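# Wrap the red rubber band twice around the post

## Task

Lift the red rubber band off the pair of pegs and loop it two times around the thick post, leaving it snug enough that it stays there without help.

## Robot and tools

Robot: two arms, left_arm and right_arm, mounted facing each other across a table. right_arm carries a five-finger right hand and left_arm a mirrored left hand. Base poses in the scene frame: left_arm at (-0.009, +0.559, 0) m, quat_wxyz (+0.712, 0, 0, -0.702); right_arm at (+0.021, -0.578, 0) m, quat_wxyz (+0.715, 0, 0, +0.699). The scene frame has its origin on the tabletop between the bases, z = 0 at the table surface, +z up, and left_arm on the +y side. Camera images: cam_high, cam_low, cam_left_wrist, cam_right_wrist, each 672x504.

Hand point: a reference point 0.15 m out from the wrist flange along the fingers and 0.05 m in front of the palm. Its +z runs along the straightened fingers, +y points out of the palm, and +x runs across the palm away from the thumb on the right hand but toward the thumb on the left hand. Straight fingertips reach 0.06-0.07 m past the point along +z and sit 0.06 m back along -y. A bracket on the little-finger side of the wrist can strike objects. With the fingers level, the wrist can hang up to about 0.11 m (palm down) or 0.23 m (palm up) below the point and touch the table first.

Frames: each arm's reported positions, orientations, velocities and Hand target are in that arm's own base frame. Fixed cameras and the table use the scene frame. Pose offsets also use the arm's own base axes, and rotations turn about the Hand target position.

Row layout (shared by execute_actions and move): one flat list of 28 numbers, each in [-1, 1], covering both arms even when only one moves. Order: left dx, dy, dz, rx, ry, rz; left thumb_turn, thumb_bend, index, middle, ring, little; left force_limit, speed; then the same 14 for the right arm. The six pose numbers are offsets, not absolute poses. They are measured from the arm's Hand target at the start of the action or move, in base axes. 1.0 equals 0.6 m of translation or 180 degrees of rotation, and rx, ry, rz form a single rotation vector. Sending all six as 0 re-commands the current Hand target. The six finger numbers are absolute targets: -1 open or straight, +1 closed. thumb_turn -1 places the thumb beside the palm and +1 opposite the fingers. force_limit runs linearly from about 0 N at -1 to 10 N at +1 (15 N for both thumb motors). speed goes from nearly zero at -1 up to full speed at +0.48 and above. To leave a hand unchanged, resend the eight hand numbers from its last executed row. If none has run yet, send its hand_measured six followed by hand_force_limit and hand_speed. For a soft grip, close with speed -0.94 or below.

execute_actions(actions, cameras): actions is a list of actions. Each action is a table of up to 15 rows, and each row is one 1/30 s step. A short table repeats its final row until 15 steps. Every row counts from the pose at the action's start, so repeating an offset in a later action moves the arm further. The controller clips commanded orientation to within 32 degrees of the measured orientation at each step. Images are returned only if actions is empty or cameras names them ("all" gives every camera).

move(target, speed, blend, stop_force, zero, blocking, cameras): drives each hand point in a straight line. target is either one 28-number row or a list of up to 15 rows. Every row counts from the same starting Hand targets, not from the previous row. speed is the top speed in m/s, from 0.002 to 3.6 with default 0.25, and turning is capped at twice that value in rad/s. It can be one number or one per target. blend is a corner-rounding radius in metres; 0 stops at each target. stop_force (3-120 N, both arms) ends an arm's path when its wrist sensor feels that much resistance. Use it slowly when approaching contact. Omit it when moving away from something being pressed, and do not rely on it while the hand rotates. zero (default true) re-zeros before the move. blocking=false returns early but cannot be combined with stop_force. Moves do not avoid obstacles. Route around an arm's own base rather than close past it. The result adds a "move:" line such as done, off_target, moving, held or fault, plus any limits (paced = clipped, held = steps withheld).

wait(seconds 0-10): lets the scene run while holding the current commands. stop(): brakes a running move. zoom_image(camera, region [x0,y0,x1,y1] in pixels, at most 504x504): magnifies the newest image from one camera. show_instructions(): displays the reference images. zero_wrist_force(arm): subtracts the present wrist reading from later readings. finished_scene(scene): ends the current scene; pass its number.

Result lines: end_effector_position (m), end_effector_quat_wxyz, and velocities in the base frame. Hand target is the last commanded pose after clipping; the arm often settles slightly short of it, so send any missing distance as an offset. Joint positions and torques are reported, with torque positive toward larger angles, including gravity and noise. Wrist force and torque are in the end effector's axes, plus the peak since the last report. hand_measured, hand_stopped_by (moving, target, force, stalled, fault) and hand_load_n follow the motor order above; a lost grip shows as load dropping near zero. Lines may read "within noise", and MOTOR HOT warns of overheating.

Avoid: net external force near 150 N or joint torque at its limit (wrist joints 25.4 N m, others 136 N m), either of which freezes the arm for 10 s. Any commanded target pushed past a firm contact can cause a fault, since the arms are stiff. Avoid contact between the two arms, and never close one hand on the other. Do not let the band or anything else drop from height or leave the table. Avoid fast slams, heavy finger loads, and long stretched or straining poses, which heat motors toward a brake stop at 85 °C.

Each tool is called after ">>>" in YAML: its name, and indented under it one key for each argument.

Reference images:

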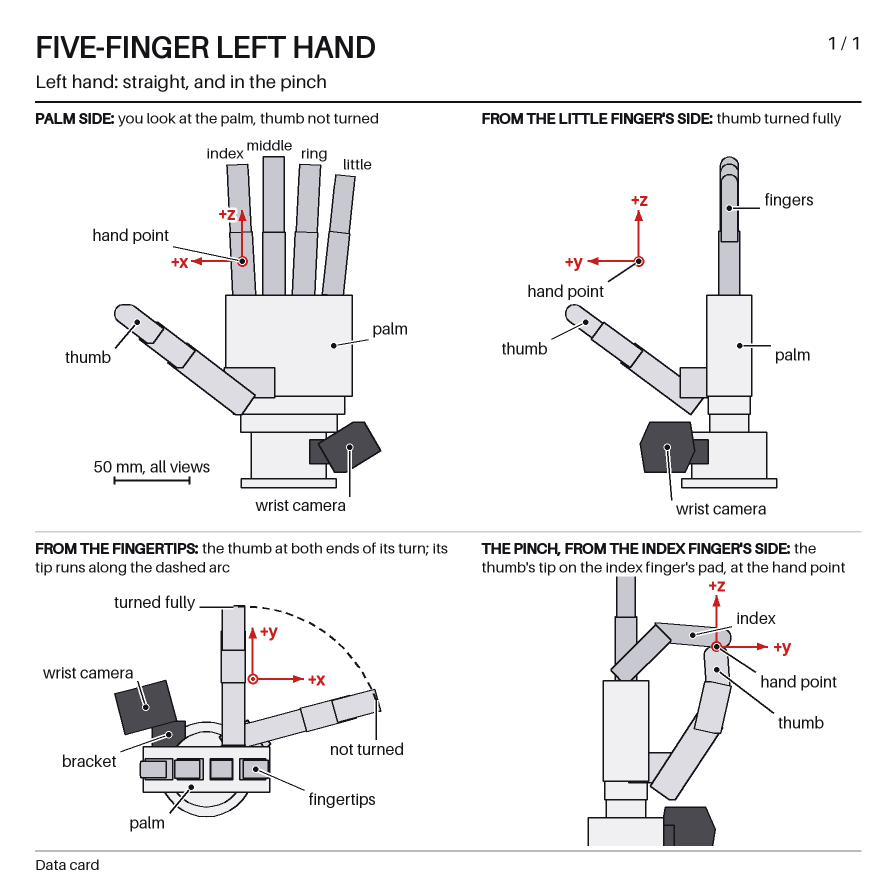

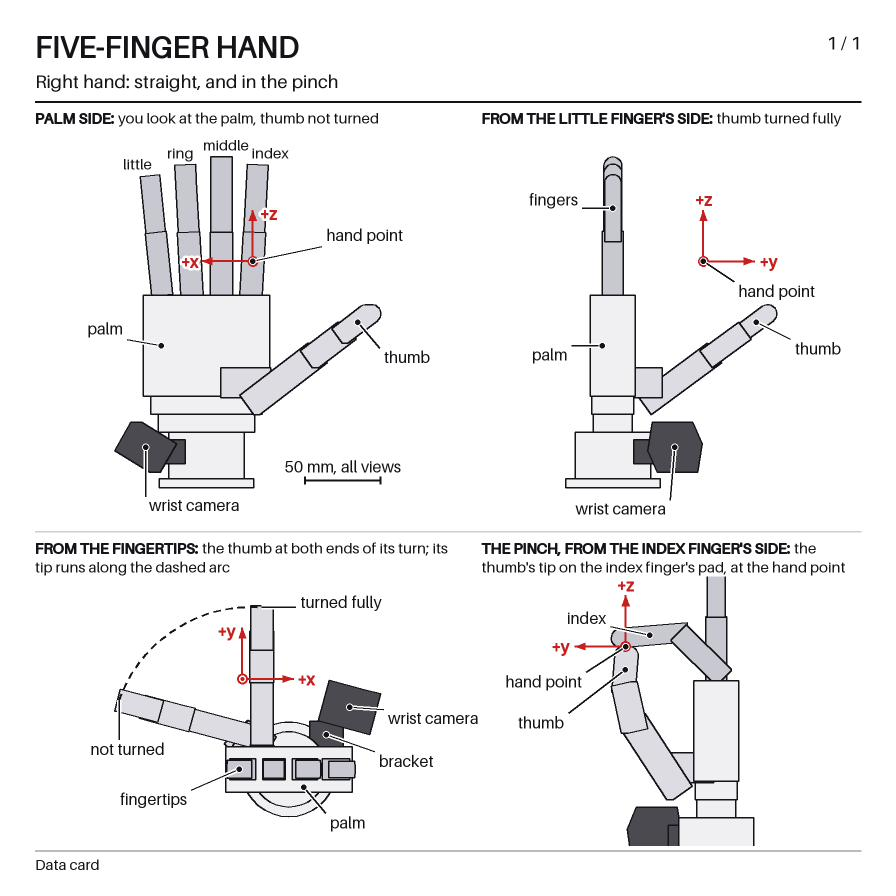

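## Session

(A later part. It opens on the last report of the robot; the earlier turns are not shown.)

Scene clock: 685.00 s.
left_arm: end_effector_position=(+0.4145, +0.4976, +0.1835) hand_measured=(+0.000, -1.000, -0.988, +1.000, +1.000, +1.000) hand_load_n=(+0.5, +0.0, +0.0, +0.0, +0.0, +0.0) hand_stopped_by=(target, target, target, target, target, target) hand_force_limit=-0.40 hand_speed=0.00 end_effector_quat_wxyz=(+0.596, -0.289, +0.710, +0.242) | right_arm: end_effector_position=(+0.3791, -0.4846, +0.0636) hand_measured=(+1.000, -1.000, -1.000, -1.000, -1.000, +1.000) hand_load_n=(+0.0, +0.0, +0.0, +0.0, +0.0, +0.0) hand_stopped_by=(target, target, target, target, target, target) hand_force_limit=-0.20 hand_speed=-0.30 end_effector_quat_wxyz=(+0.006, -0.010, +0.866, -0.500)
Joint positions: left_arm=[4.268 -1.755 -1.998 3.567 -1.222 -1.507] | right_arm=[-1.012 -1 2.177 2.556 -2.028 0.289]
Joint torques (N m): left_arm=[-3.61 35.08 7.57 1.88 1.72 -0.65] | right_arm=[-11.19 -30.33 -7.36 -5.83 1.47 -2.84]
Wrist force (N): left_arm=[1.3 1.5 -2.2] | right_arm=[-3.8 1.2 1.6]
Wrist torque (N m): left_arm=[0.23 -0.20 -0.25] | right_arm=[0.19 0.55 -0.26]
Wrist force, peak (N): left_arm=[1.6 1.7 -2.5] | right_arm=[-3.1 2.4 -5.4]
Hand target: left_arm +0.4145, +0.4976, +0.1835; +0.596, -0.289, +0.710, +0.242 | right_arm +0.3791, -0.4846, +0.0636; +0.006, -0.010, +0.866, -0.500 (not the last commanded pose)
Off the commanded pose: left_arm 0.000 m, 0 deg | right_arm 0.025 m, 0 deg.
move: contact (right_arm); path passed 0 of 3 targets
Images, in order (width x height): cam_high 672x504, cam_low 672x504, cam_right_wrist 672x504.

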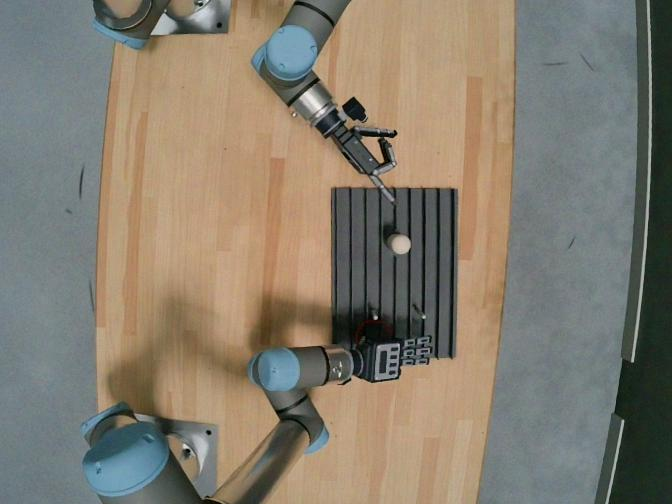

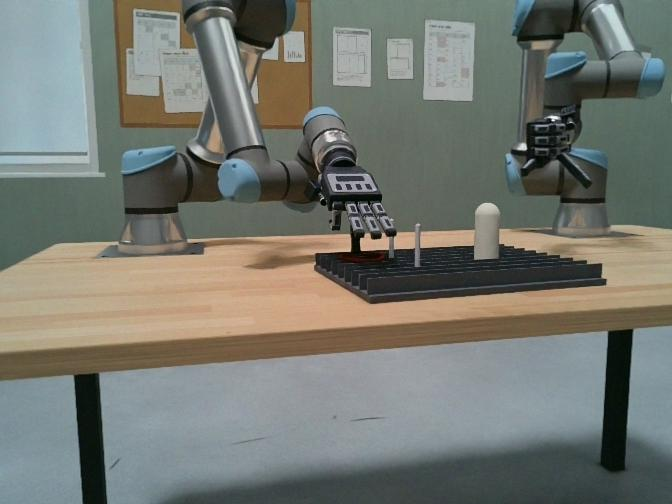

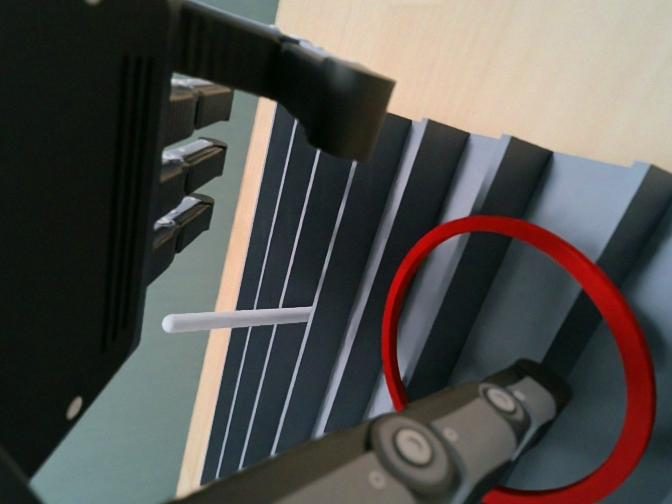

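>>> move:
  target: [0,0,0,0,0,0,0,-1,-1,1,1,1,-0.4,0,0,0.018,0.003,0,0,0,1,-1,-1,-1,-1,1,-0.2,-0.3]
  speed: 0.03

>>> move:
  target: [0,0,0,0,0,0,0,-1,-1,1,1,1,-0.4,0,0,0,-0.035,0,0,0,1,-1,-1,-1,-1,1,-0.2,-0.3]
  speed: 0.02
  stop_force: 4
  cameras: ["cam_low","cam_right_wrist","cam_high"]

>>> zoom_image:
  camera: "cam_right_wrist"
  region: [200, 80, 660, 480]

>>> zoom_image:
  camera: "cam_low"
  region: [300, 220, 420, 290]

Scene clock: 686.13 s.
left_arm: end_effector_position=(+0.4145, +0.4976, +0.1835) hand_measured=(+0.000, -1.000, -0.988, +1.000, +1.000, +1.000) hand_load_n=(+0.0, +0.0, +0.0, +0.0, +0.0, +0.0) hand_stopped_by=(target, target, target, target, target, target) hand_force_limit=-0.40 hand_speed=0.00 end_effector_quat_wxyz=(+0.596, -0.289, +0.710, +0.242) | right_arm: end_effector_position=(+0.3792, -0.4737, +0.0655) hand_measured=(+1.000, -1.000, -1.000, -1.000, -1.000, +1.000) hand_load_n=(+0.0, +0.0, +0.0, +0.0, -0.5, +0.0) hand_stopped_by=(target, target, target, target, target, target) hand_force_limit=-0.20 hand_speed=-0.30 end_effector_quat_wxyz=(+0.006, -0.010, +0.866, -0.500)
Joint positions: left_arm=[4.268 -1.755 -1.998 3.567 -1.222 -1.507] | right_arm=[-0.999 -1.014 2.199 2.552 -2.04 0.298]
Joint torques (N m): left_arm=[-1.63 33.46 7.21 1.82 1.84 -0.59] | right_arm=[-8.3 -27.15 -16.39 -4.64 1.05 -0.01]
Wrist force (N): left_arm=[1.5 1.9 -2.4] | right_arm=[-3.5 1.0 1.5]
Wrist torque (N m): left_arm=[0.30 -0.25 -0.25] | right_arm=[0.16 0.50 -0.28]
Wrist force, peak (N): left_arm=[1.5 1.9 -2.4] | right_arm=[-3.8 1.2 1.5]
Hand target: left_arm +0.4145, +0.4976, +0.1835; +0.596, -0.289, +0.710, +0.242 | right_arm +0.3791, -0.4738, +0.0654; +0.006, -0.010, +0.866, -0.500
Off the commanded pose: left_arm 0.000 m, 0 deg | right_arm 0.000 m, 0 deg.
move: done

Scene clock: 687.93 s.
left_arm: end_effector_position=(+0.4145, +0.4976, +0.1835) hand_measured=(+0.000, -1.000, -0.988, +1.000, +1.000, +1.000) hand_load_n=(+0.0, +0.0, +0.0, +0.5, +0.0, +0.0) hand_stopped_by=(target, target, target, target, target, target) hand_force_limit=-0.40 hand_speed=0.00 end_effector_quat_wxyz=(+0.596, -0.289, +0.710, +0.242) | right_arm: end_effector_position=(+0.3791, -0.4738, +0.0444) hand_measured=(+1.000, -1.000, -1.000, -1.000, -1.000, +1.000) hand_load_n=(+0.0, +0.0, +0.0, +0.0, +0.0, +0.0) hand_stopped_by=(target, target, target, target, target, target) hand_force_limit=-0.20 hand_speed=-0.30 end_effector_quat_wxyz=(+0.006, -0.010, +0.866, -0.500)
Joint positions: left_arm=[4.268 -1.755 -1.998 3.567 -1.222 -1.507] | right_arm=[-0.999 -0.957 2.196 2.497 -2.039 0.297]
Joint torques (N m): left_arm=[-2.54 34.28 6.41 1.96 1.51 -0.69] | right_arm=[-10.55 -41.76 -8.35 0.3 1.29 -2.64]
Wrist force (N): left_arm=[1.7 1.5 -2.4] | right_arm=[-3.5 1.2 1.5]
Wrist torque (N m): left_arm=[0.24 -0.27 -0.22] | right_arm=[0.21 0.51 -0.27]
Wrist force, peak (N): left_arm=[1.7 1.5 -2.4] | right_arm=[-3.7 1.2 1.7]
Hand target: left_arm +0.4145, +0.4976, +0.1835; +0.596, -0.289, +0.710, +0.242 | right_arm +0.3791, -0.4738, +0.0444; +0.006, -0.010, +0.866, -0.500
Off the commanded pose: left_arm 0.000 m, 0 deg | right_arm 0.000 m, 0 deg.
move: done
Images, in order (width x height): cam_high 672x504, cam_low 672x504, cam_right_wrist 672x504.

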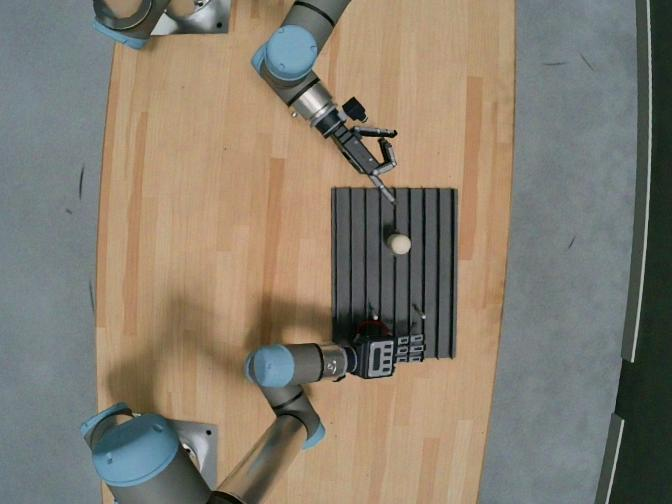

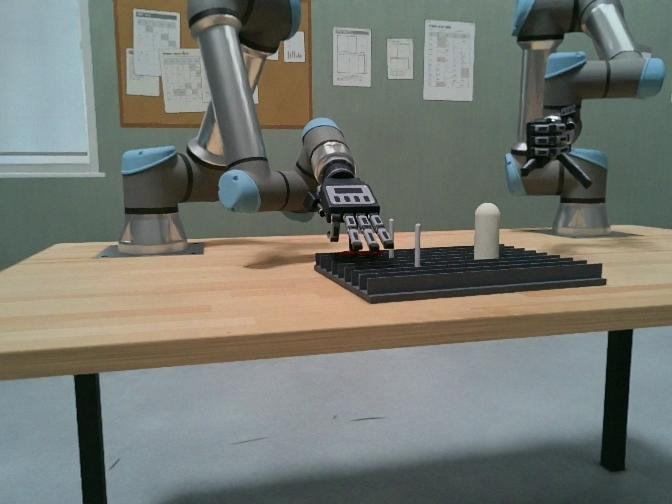

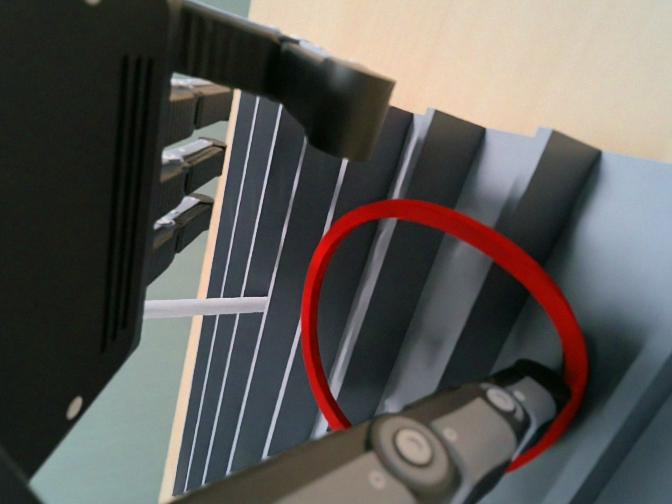

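Scaled by 1.096 from the camera's 672x504 image, which has a finer 960x720 frame.

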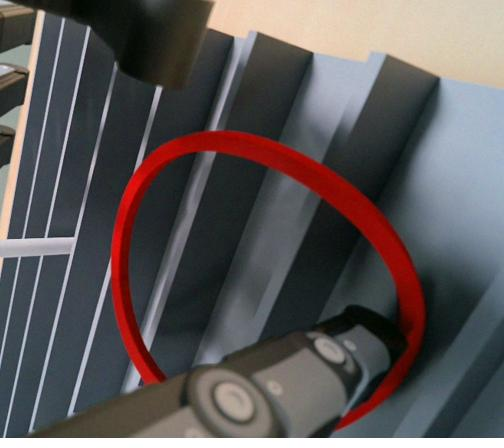

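Scaled by 4.200 from the camera's 672x504 image, which has a finer 960x720 frame.

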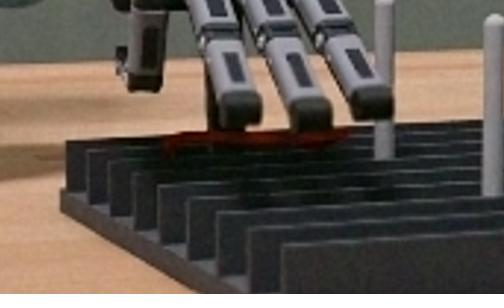

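>>> move:
  target: [0,0,0,0,0,0,0,-1,-1,1,1,1,-0.4,0,0,0.022,0,0,0,0,1,-1,-1,-1,-1,1,-0.2,-0.3]
  speed: 0.02
  stop_force: 4
  cameras: ["cam_low","cam_right_wrist","cam_high"]

>>> zoom_image:
  camera: "cam_right_wrist"
  region: [200, 80, 660, 480]

>>> zoom_image:
  camera: "cam_high"
  region: [280, 260, 430, 390]

Scene clock: 689.67 s.
left_arm: end_effector_position=(+0.4145, +0.4976, +0.1835) hand_measured=(+0.000, -1.000, -0.988, +1.000, +1.000, +1.000) hand_load_n=(+0.0, +0.0, +0.0, +0.0, +0.0, +0.0) hand_stopped_by=(target, target, target, target, target, target) hand_force_limit=-0.40 hand_speed=0.00 end_effector_quat_wxyz=(+0.596, -0.289, +0.710, +0.242) | right_arm: end_effector_position=(+0.3791, -0.4670, +0.0444) hand_measured=(+1.000, -0.998, -1.000, -1.000, -1.000, +1.000) hand_load_n=(-1.0, -5.5, +0.0, +0.0, +0.0, +0.0) hand_stopped_by=(target, target, target, target, target, target) hand_force_limit=-0.20 hand_speed=-0.30 end_effector_quat_wxyz=(+0.006, -0.010, +0.866, -0.500)
Joint positions: left_arm=[4.268 -1.755 -1.998 3.567 -1.222 -1.507] | right_arm=[-0.99 -0.962 2.21 2.491 -2.047 0.303]
Joint torques (N m): left_arm=[-2.35 32.86 7.02 1.92 1.67 -1.13] | right_arm=[-9.36 -25.68 -2.64 0.86 0.83 -2.95]
Wrist force (N): left_arm=[1.4 1.5 -2.3] | right_arm=[-3.5 -2.5 4.5]
Wrist torque (N m): left_arm=[0.24 -0.23 -0.24] | right_arm=[0.06 0.43 -0.29]
Wrist force, peak (N): left_arm=[1.7 1.4 -2.7] | right_arm=[-3.7 -2.1 10.2]
Hand target: left_arm +0.4145, +0.4976, +0.1835; +0.596, -0.289, +0.710, +0.242 | right_arm +0.3791, -0.4670, +0.0444; +0.006, -0.010, +0.866, -0.500 (not the last commanded pose)
Off the commanded pose: left_arm 0.000 m, 0 deg | right_arm 0.006 m, 0 deg.
move: contact (right_arm)
Images, in order (width x height): cam_high 672x504, cam_low 672x504, cam_right_wrist 672x504.

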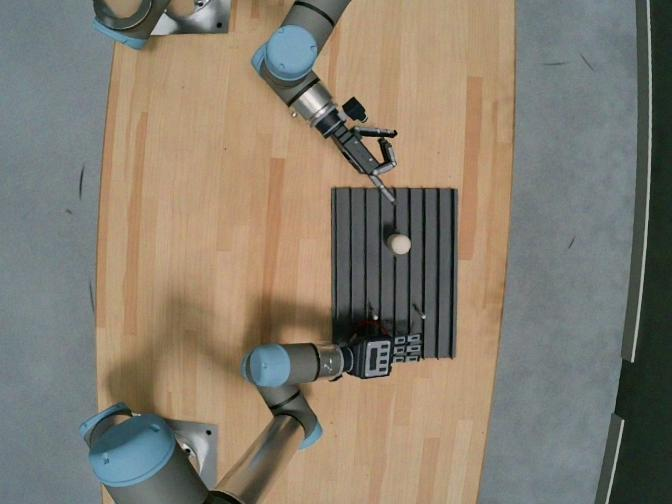

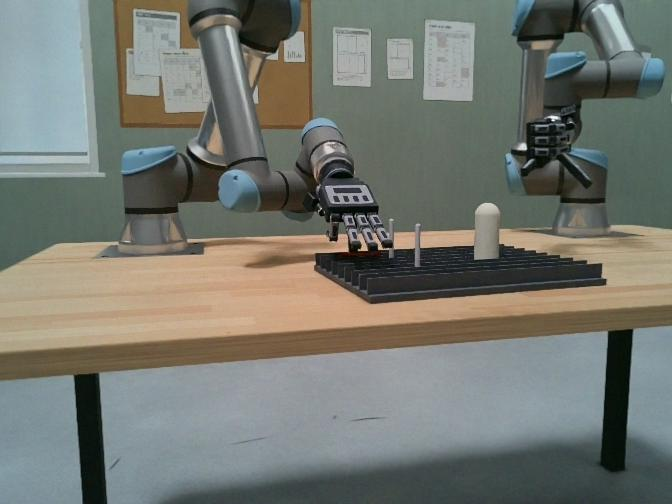

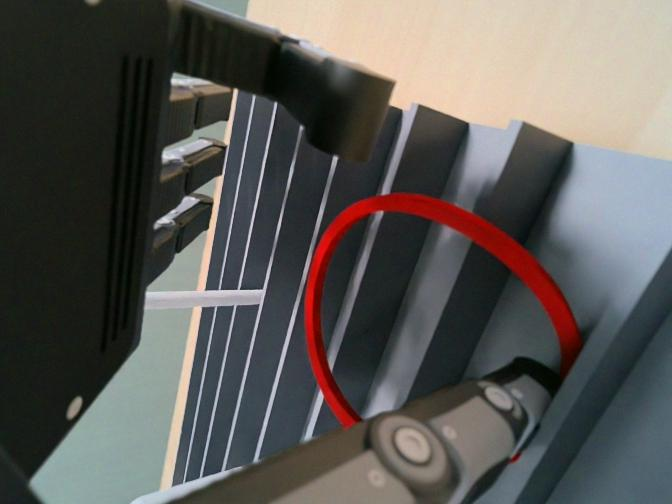

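Scaled by 1.096 from the camera's 672x504 image, which has a finer 960x720 frame.

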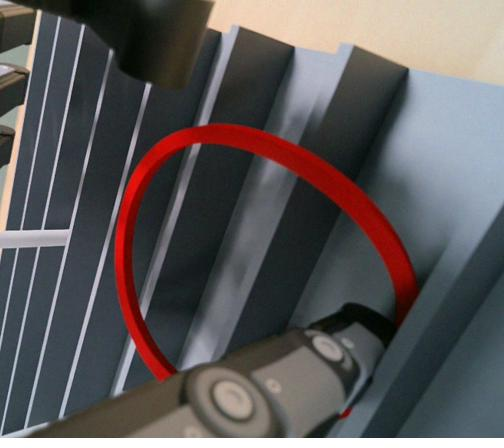

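Scaled by 3.360 from the camera's 672x504 image, which has a finer 960x720 frame.

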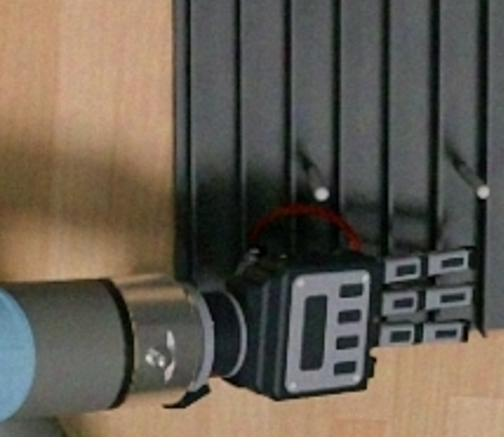

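>>> move:
  target:
    - [0,0,0,0,0,0,0,-1,-1,1,1,1,-0.4,0,0,-0.005,0,0,0,0,1,-1,-1,-1,-1,1,-0.2,-0.3]
    - [0,0,0,0,0,0,0,-1,-1,1,1,1,-0.4,0,0,-0.005,0.12,0,0,0,1,-1,-1,-1,-1,1,-0.2,-0.3]
  speed: 0.05
  cameras: ["cam_low","cam_right_wrist","cam_high"]

>>> zoom_image:
  camera: "cam_right_wrist"
  region: [200, 80, 660, 480]

>>> zoom_image:
  camera: "cam_low"
  region: [300, 220, 420, 290]

Scene clock: 693.20 s.
left_arm: end_effector_position=(+0.4145, +0.4976, +0.1835) hand_measured=(+0.000, -1.000, -0.988, +1.000, +1.000, +1.000) hand_load_n=(+0.5, +0.0, +0.0, +0.0, +0.0, +0.0) hand_stopped_by=(target, target, target, target, target, target) hand_force_limit=-0.40 hand_speed=0.00 end_effector_quat_wxyz=(+0.596, -0.289, +0.710, +0.242) | right_arm: end_effector_position=(+0.3791, -0.4700, +0.1164) hand_measured=(+1.000, -1.000, -1.000, -1.000, -1.000, +1.000) hand_load_n=(+0.0, +0.0, +0.0, +0.0, -0.5, +0.0) hand_stopped_by=(target, target, target, target, target, target) hand_force_limit=-0.20 hand_speed=-0.30 end_effector_quat_wxyz=(+0.006, -0.010, +0.866, -0.500)
Joint positions: left_arm=[4.268 -1.755 -1.998 3.567 -1.222 -1.507] | right_arm=[-0.994 -1.151 2.197 2.692 -2.043 0.3]
Joint torques (N m): left_arm=[-3.79 32.59 6.51 1.96 1.76 -0.99] | right_arm=[7.54 -25.75 -7.04 -5.82 -2.04 -0.78]
Wrist force (N): left_arm=[1.4 1.5 -2.5] | right_arm=[-3.2 1.1 1.6]
Wrist torque (N m): left_arm=[0.25 -0.23 -0.25] | right_arm=[0.17 0.44 -0.09]
Wrist force, peak (N): left_arm=[1.7 1.7 -2.4] | right_arm=[-3.7 -2.5 4.5]
Hand target: left_arm +0.4145, +0.4976, +0.1835; +0.596, -0.289, +0.710, +0.242 | right_arm +0.3791, -0.4700, +0.1164; +0.006, -0.010, +0.866, -0.500
Off the commanded pose: left_arm 0.000 m, 0 deg | right_arm 0.000 m, 0 deg.
move: done
Images, in order (width x height): cam_high 672x504, cam_low 672x504, cam_right_wrist 672x504.

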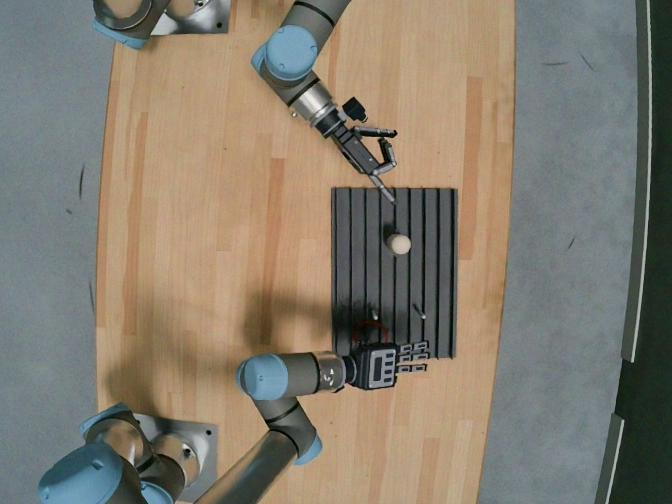

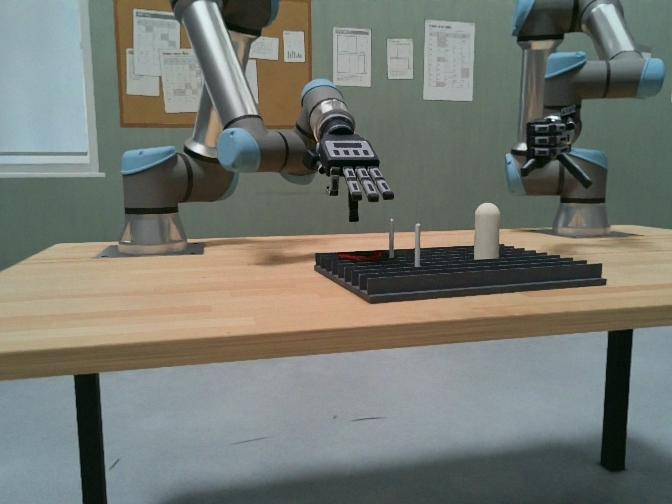

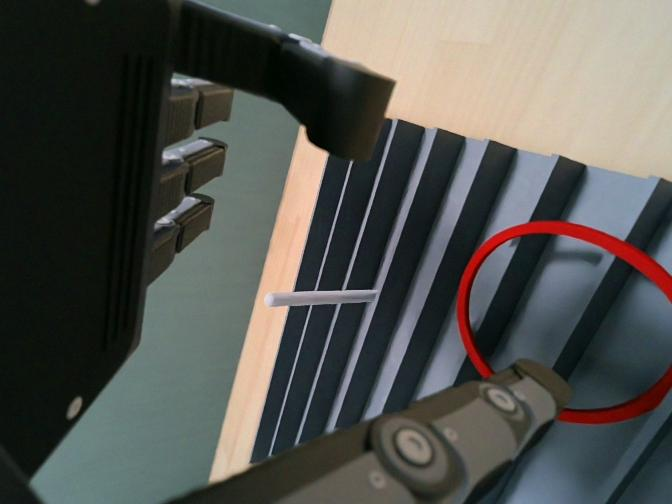

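Scaled by 1.096 from the camera's 672x504 image, which has a finer 960x720 frame.

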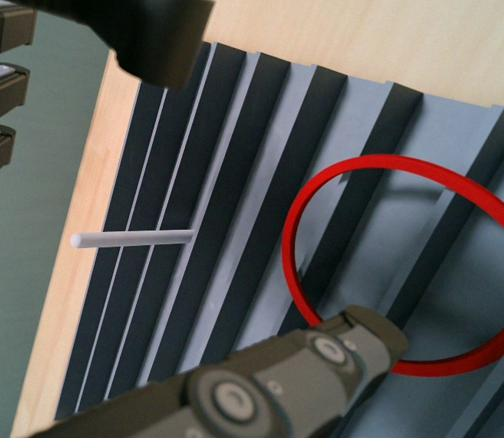

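Scaled by 4.200 from the camera's 672x504 image, which has a finer 960x720 frame.

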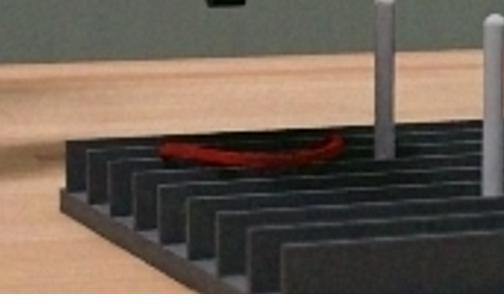

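>>> move:
  target: [0,0,0,0,0,0,0,-1,-1,1,1,1,-0.4,0,0,0.17,0.02,0,0,0,1,-0.3,-0.3,-0.2,-0.3,1,-0.2,-0.3]
  speed: 0.2
  cameras: ["cam_low","cam_right_wrist","cam_high"]

>>> zoom_image:
  camera: "cam_right_wrist"
  region: [280, 60, 672, 400]

>>> zoom_image:
  camera: "cam_low"
  region: [300, 220, 420, 290]

>>> zoom_image:
  camera: "cam_high"
  region: [280, 260, 430, 390]

Scene clock: 694.83 s.
left_arm: end_effector_position=(+0.4145, +0.4976, +0.1835) hand_measured=(+0.000, -1.000, -0.988, +1.000, +1.000, +1.000) hand_load_n=(+0.5, +0.0, +0.0, +0.0, +0.0, +0.0) hand_stopped_by=(target, target, target, target, target, target) hand_force_limit=-0.40 hand_speed=0.00 end_effector_quat_wxyz=(+0.596, -0.289, +0.710, +0.242) | right_arm: end_effector_position=(+0.3791, -0.3680, +0.1284) hand_measured=(+1.000, -0.300, -0.300, -0.200, -0.300, +1.000) hand_load_n=(+0.5, +0.5, +0.0, +0.0, +0.5, +0.5) hand_stopped_by=(target, target, target, target, target, target) hand_force_limit=-0.20 hand_speed=-0.30 end_effector_quat_wxyz=(+0.006, -0.010, +0.866, -0.500)
Joint positions: left_arm=[4.268 -1.755 -1.998 3.567 -1.222 -1.507] | right_arm=[-0.837 -1.29 2.363 2.72 -2.171 0.407]
Joint torques (N m): left_arm=[-2.97 33.68 6.11 1.94 1.69 -0.69] | right_arm=[7.97 -32.25 -5.45 -5.79 -1.97 -0.71]
Wrist force (N): left_arm=[1.3 1.7 -2.2] | right_arm=[-3.0 1.4 1.7]
Wrist torque (N m): left_arm=[0.27 -0.21 -0.26] | right_arm=[0.24 0.42 -0.09]
Wrist force, peak (N): left_arm=[1.3 1.8 -2.8] | right_arm=[-3.6 0.5 3.0]
Hand target: left_arm +0.4145, +0.4976, +0.1835; +0.596, -0.289, +0.710, +0.242 | right_arm +0.3791, -0.3680, +0.1284; +0.006, -0.010, +0.866, -0.500
Off the commanded pose: left_arm 0.000 m, 0 deg | right_arm 0.000 m, 0 deg.
move: done
Images, in order (width x height): cam_high 672x504, cam_low 672x504, cam_right_wrist 672x504.

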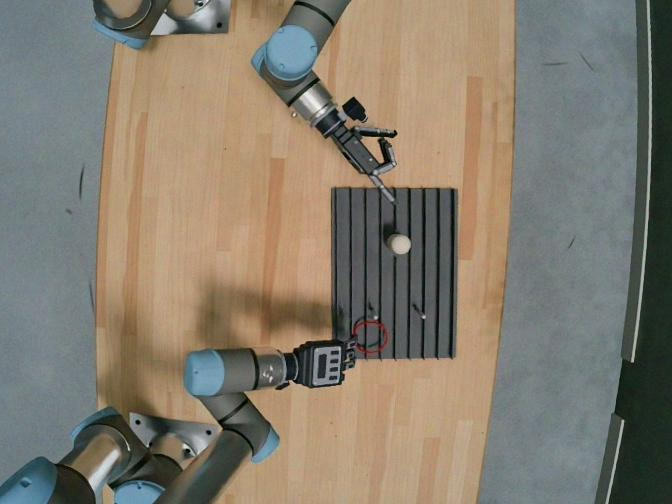

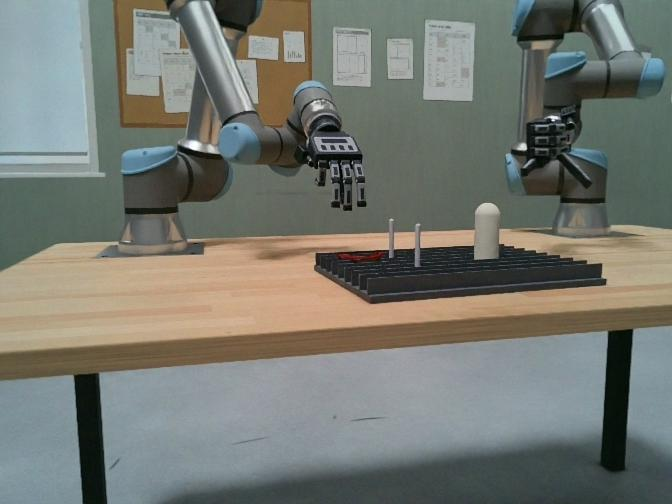

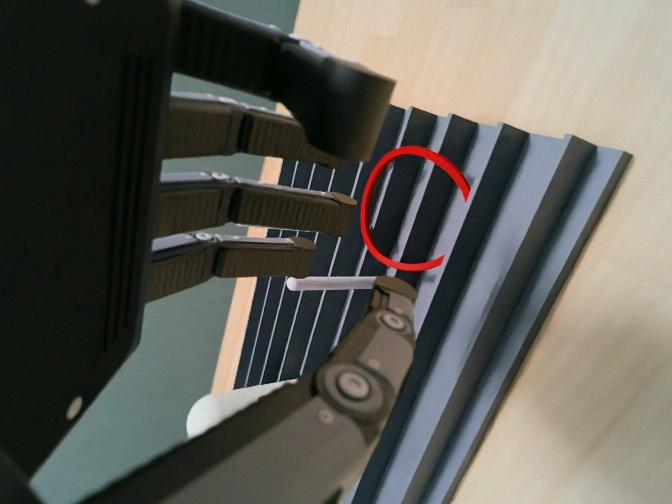

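Scaled by 1.286 from the camera's 672x504 image, which has a finer 960x720 frame.

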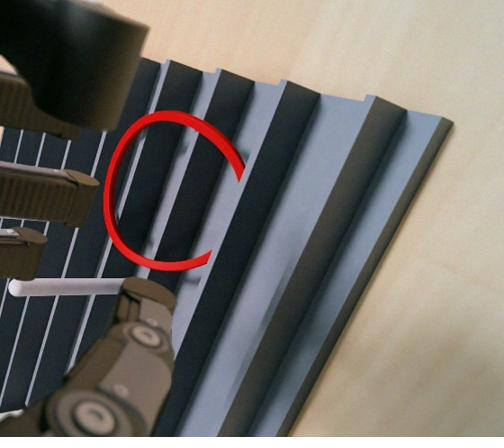

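Scaled by 4.200 from the camera's 672x504 image, which has a finer 960x720 frame.

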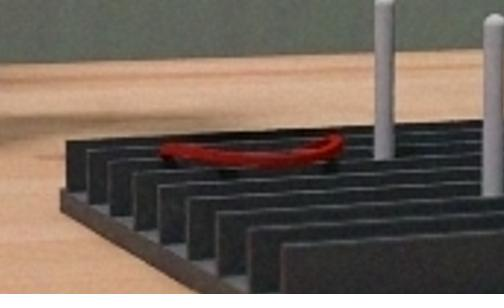

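Scaled by 3.360 from the camera's 672x504 image, which has a finer 960x720 frame.

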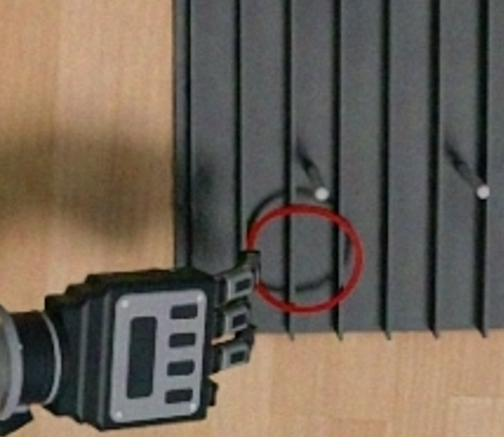

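>>> move:
  target:
    - [0,0,0,0,0,0,0,-1,-1,1,1,1,-0.4,0,0.0108,-0.074,0,0,0,0,1,-0.3,0,0.03,0,1,-0.2,-0.3]
    - [0,0,0,0,0,0,0,-1,-1,1,1,1,-0.4,0,0.0108,-0.074,-0.08,0,0,0,1,-0.3,0,0.03,0,1,-0.2,-0.3]
  speed: 0.08
  cameras: ["cam_low","cam_right_wrist","cam_high"]

>>> zoom_image:
  camera: "cam_high"
  region: [280, 260, 430, 390]

>>> zoom_image:
  camera: "cam_right_wrist"
  region: [200, 80, 660, 420]

Scene clock: 697.83 s.
left_arm: end_effector_position=(+0.4145, +0.4976, +0.1835) hand_measured=(+0.000, -1.000, -0.988, +1.000, +1.000, +1.000) hand_load_n=(+0.0, +0.0, +0.0, +0.0, +0.0, +0.0) hand_stopped_by=(target, target, target, target, target, target) hand_force_limit=-0.40 hand_speed=0.00 end_effector_quat_wxyz=(+0.596, -0.289, +0.710, +0.242) | right_arm: end_effector_position=(+0.3856, -0.4123, +0.0804) hand_measured=(+1.000, -0.300, +0.000, +0.030, +0.000, +1.000) hand_load_n=(+0.0, +0.0, +0.0, +0.0, +0.0, +0.0) hand_stopped_by=(target, target, target, target, target, target) hand_force_limit=-0.20 hand_speed=-0.30 end_effector_quat_wxyz=(+0.006, -0.010, +0.866, -0.500)
Joint positions: left_arm=[4.268 -1.755 -1.998 3.567 -1.222 -1.507] | right_arm=[-0.899 -1.101 2.295 2.575 -2.121 0.363]
Joint torques (N m): left_arm=[-2.96 33.51 6.26 1.88 1.8 -0.92] | right_arm=[10.3 -22.84 -16.57 -1.88 -1.94 -2.73]
Wrist force (N): left_arm=[1.2 1.7 -2.4] | right_arm=[-3.4 1.4 1.5]
Wrist torque (N m): left_arm=[0.26 -0.20 -0.26] | right_arm=[0.24 0.49 -0.20]
Wrist force, peak (N): left_arm=[1.3 1.8 -2.7] | right_arm=[-3.4 2.1 1.8]
Hand target: left_arm +0.4145, +0.4976, +0.1835; +0.596, -0.289, +0.710, +0.242 | right_arm +0.3856, -0.4124, +0.0804; +0.006, -0.010, +0.866, -0.500
Off the commanded pose: left_arm 0.000 m, 0 deg | right_arm 0.000 m, 0 deg.
move: done
Images, in order (width x height): cam_high 672x504, cam_low 672x504, cam_right_wrist 672x504.

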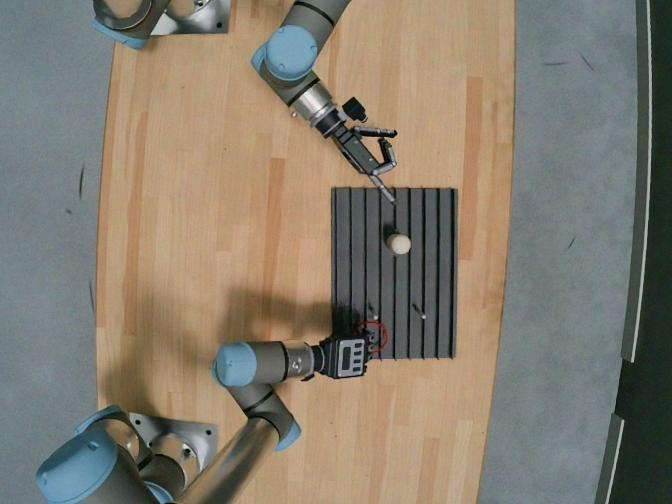

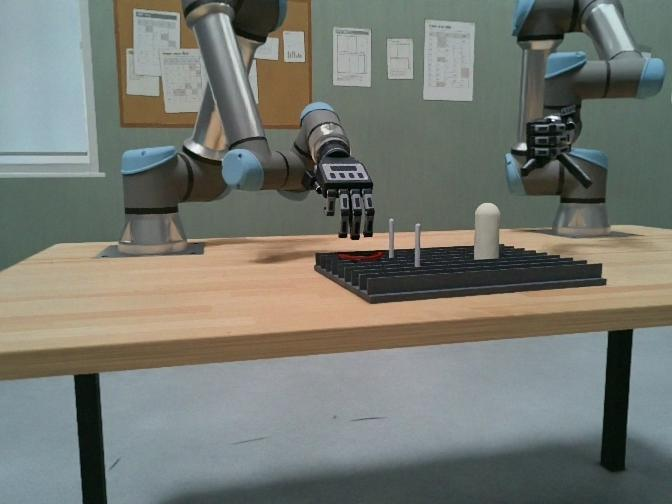

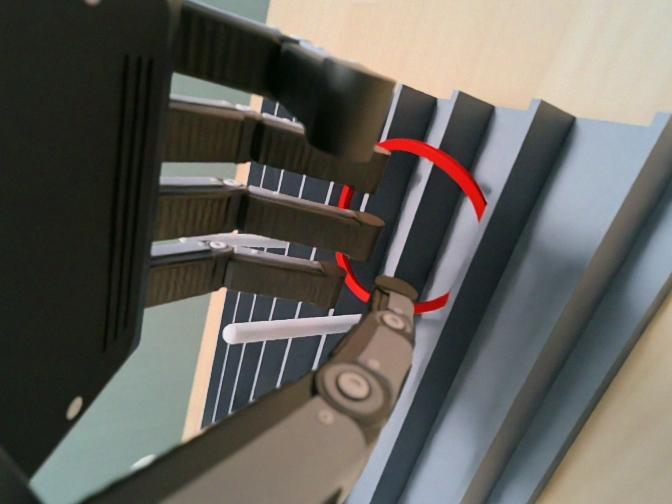

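Scaled by 3.360 from the camera's 672x504 image, which has a finer 960x720 frame.

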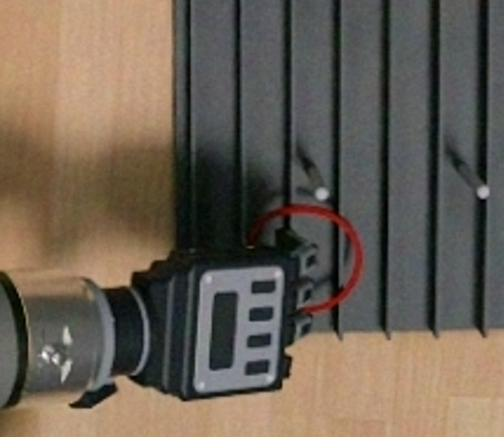

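Scaled by 1.096 from the camera's 672x504 image, which has a finer 960x720 frame.

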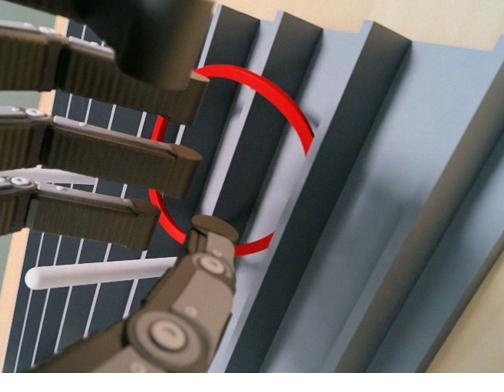

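>>> move:
  target: [0,0,0,0,0,0,0,-1,-1,1,1,1,-0.4,0,0,0,-0.08,0,0,0,1,-0.3,0,0.03,0,1,-0.2,-0.3]
  speed: 0.025
  stop_force: 5
  cameras: ["cam_low","cam_right_wrist","cam_high"]

>>> zoom_image:
  camera: "cam_high"
  region: [280, 260, 430, 390]

>>> zoom_image:
  camera: "cam_right_wrist"
  region: [200, 80, 660, 420]

>>> zoom_image:
  camera: "cam_low"
  region: [300, 200, 420, 290]

Scene clock: 700.60 s.
left_arm: end_effector_position=(+0.4145, +0.4976, +0.1835) hand_measured=(+0.000, -1.000, -0.988, +1.000, +1.000, +1.000) hand_load_n=(+0.0, +0.0, +0.0, +0.0, +0.0, +0.0) hand_stopped_by=(target, target, target, target, target, target) hand_force_limit=-0.40 hand_speed=0.00 end_effector_quat_wxyz=(+0.596, -0.289, +0.710, +0.242) | right_arm: end_effector_position=(+0.3856, -0.4123, +0.0429) hand_measured=(+1.000, -0.300, +0.000, +0.030, +0.000, +1.000) hand_load_n=(+0.0, +0.0, -5.5, +0.0, -0.5, +0.0) hand_stopped_by=(target, target, target, target, target, target) hand_force_limit=-0.20 hand_speed=-0.30 end_effector_quat_wxyz=(+0.006, -0.010, +0.866, -0.500)
Joint positions: left_arm=[4.268 -1.755 -1.998 3.567 -1.222 -1.507] | right_arm=[-0.899 -0.989 2.293 2.465 -2.121 0.363]
Joint torques (N m): left_arm=[-3.3 34.74 7.85 2.39 1.45 -0.68] | right_arm=[4.02 -25.16 -1.47 -5.77 -2.08 1.55]
Wrist force (N): left_arm=[1.4 1.6 -2.4] | right_arm=[-3.7 2.2 -2.7]
Wrist torque (N m): left_arm=[0.25 -0.24 -0.24] | right_arm=[0.24 0.54 -0.19]
Wrist force, peak (N): left_arm=[1.5 1.6 -2.6] | right_arm=[-3.4 -1.0 -6.5]
Hand target: left_arm +0.4145, +0.4976, +0.1835; +0.596, -0.289, +0.710, +0.242 | right_arm +0.3856, -0.4124, +0.0429; +0.006, -0.010, +0.866, -0.500 (not the last commanded pose)
Off the commanded pose: left_arm 0.000 m, 0 deg | right_arm 0.011 m, 0 deg.
move: contact (right_arm)
Images, in order (width x height): cam_high 672x504, cam_low 672x504, cam_right_wrist 672x504.

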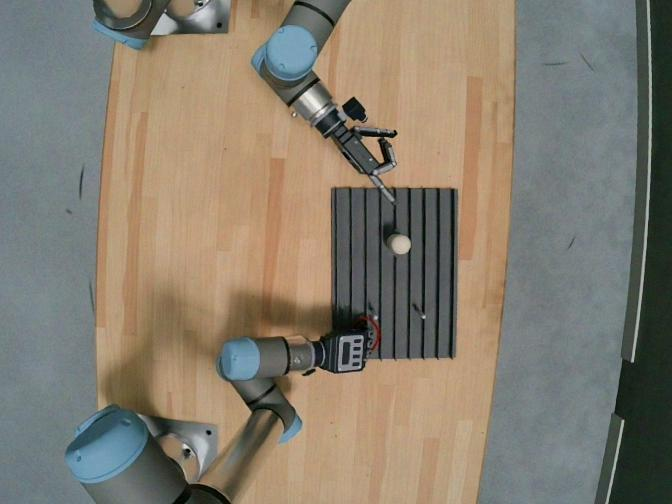

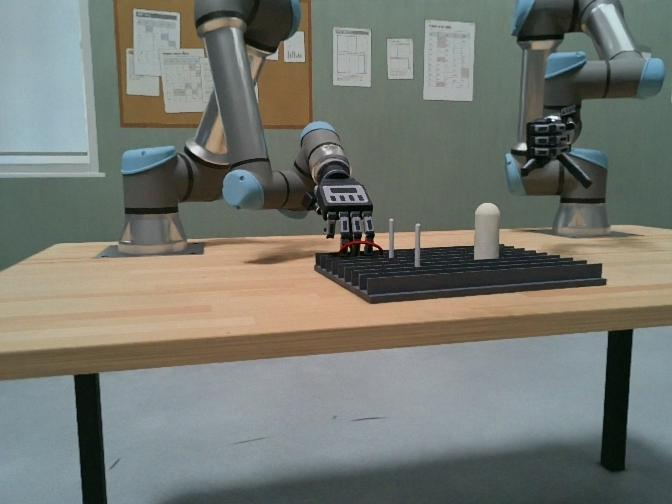

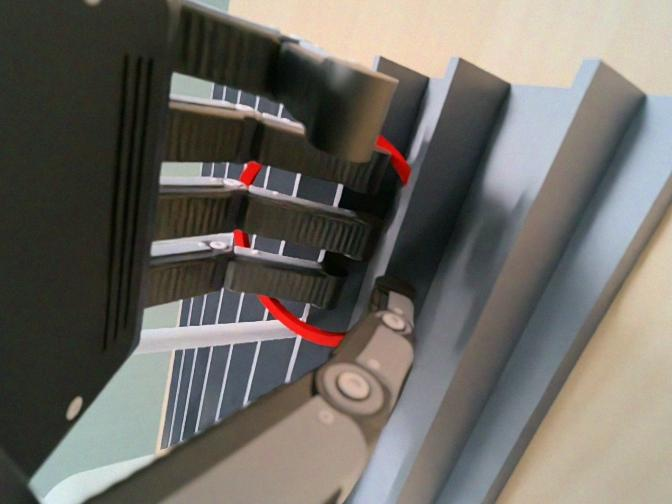

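Scaled by 3.360 from the camera's 672x504 image, which has a finer 960x720 frame.

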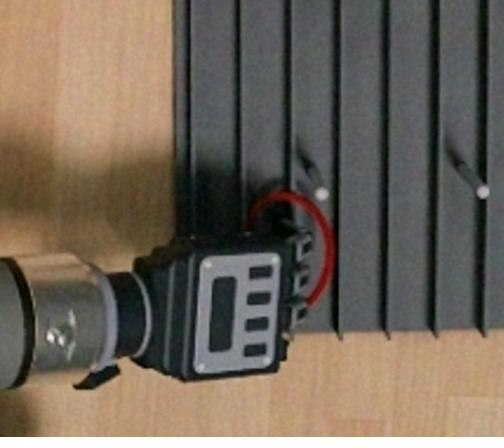

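Scaled by 1.096 from the camera's 672x504 image, which has a finer 960x720 frame.

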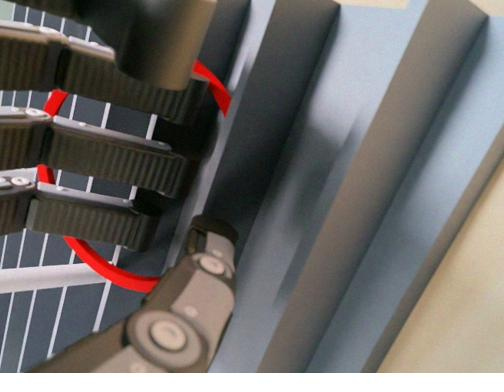

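Scaled by 4.200 from the camera's 672x504 image, which has a finer 960x720 frame.

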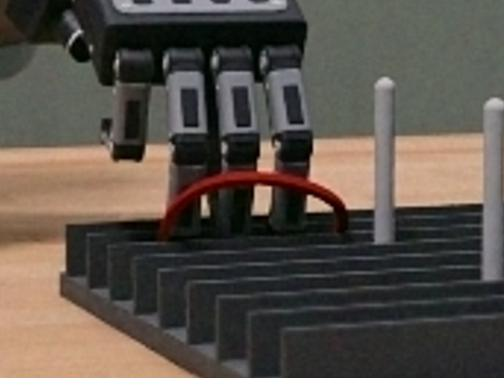

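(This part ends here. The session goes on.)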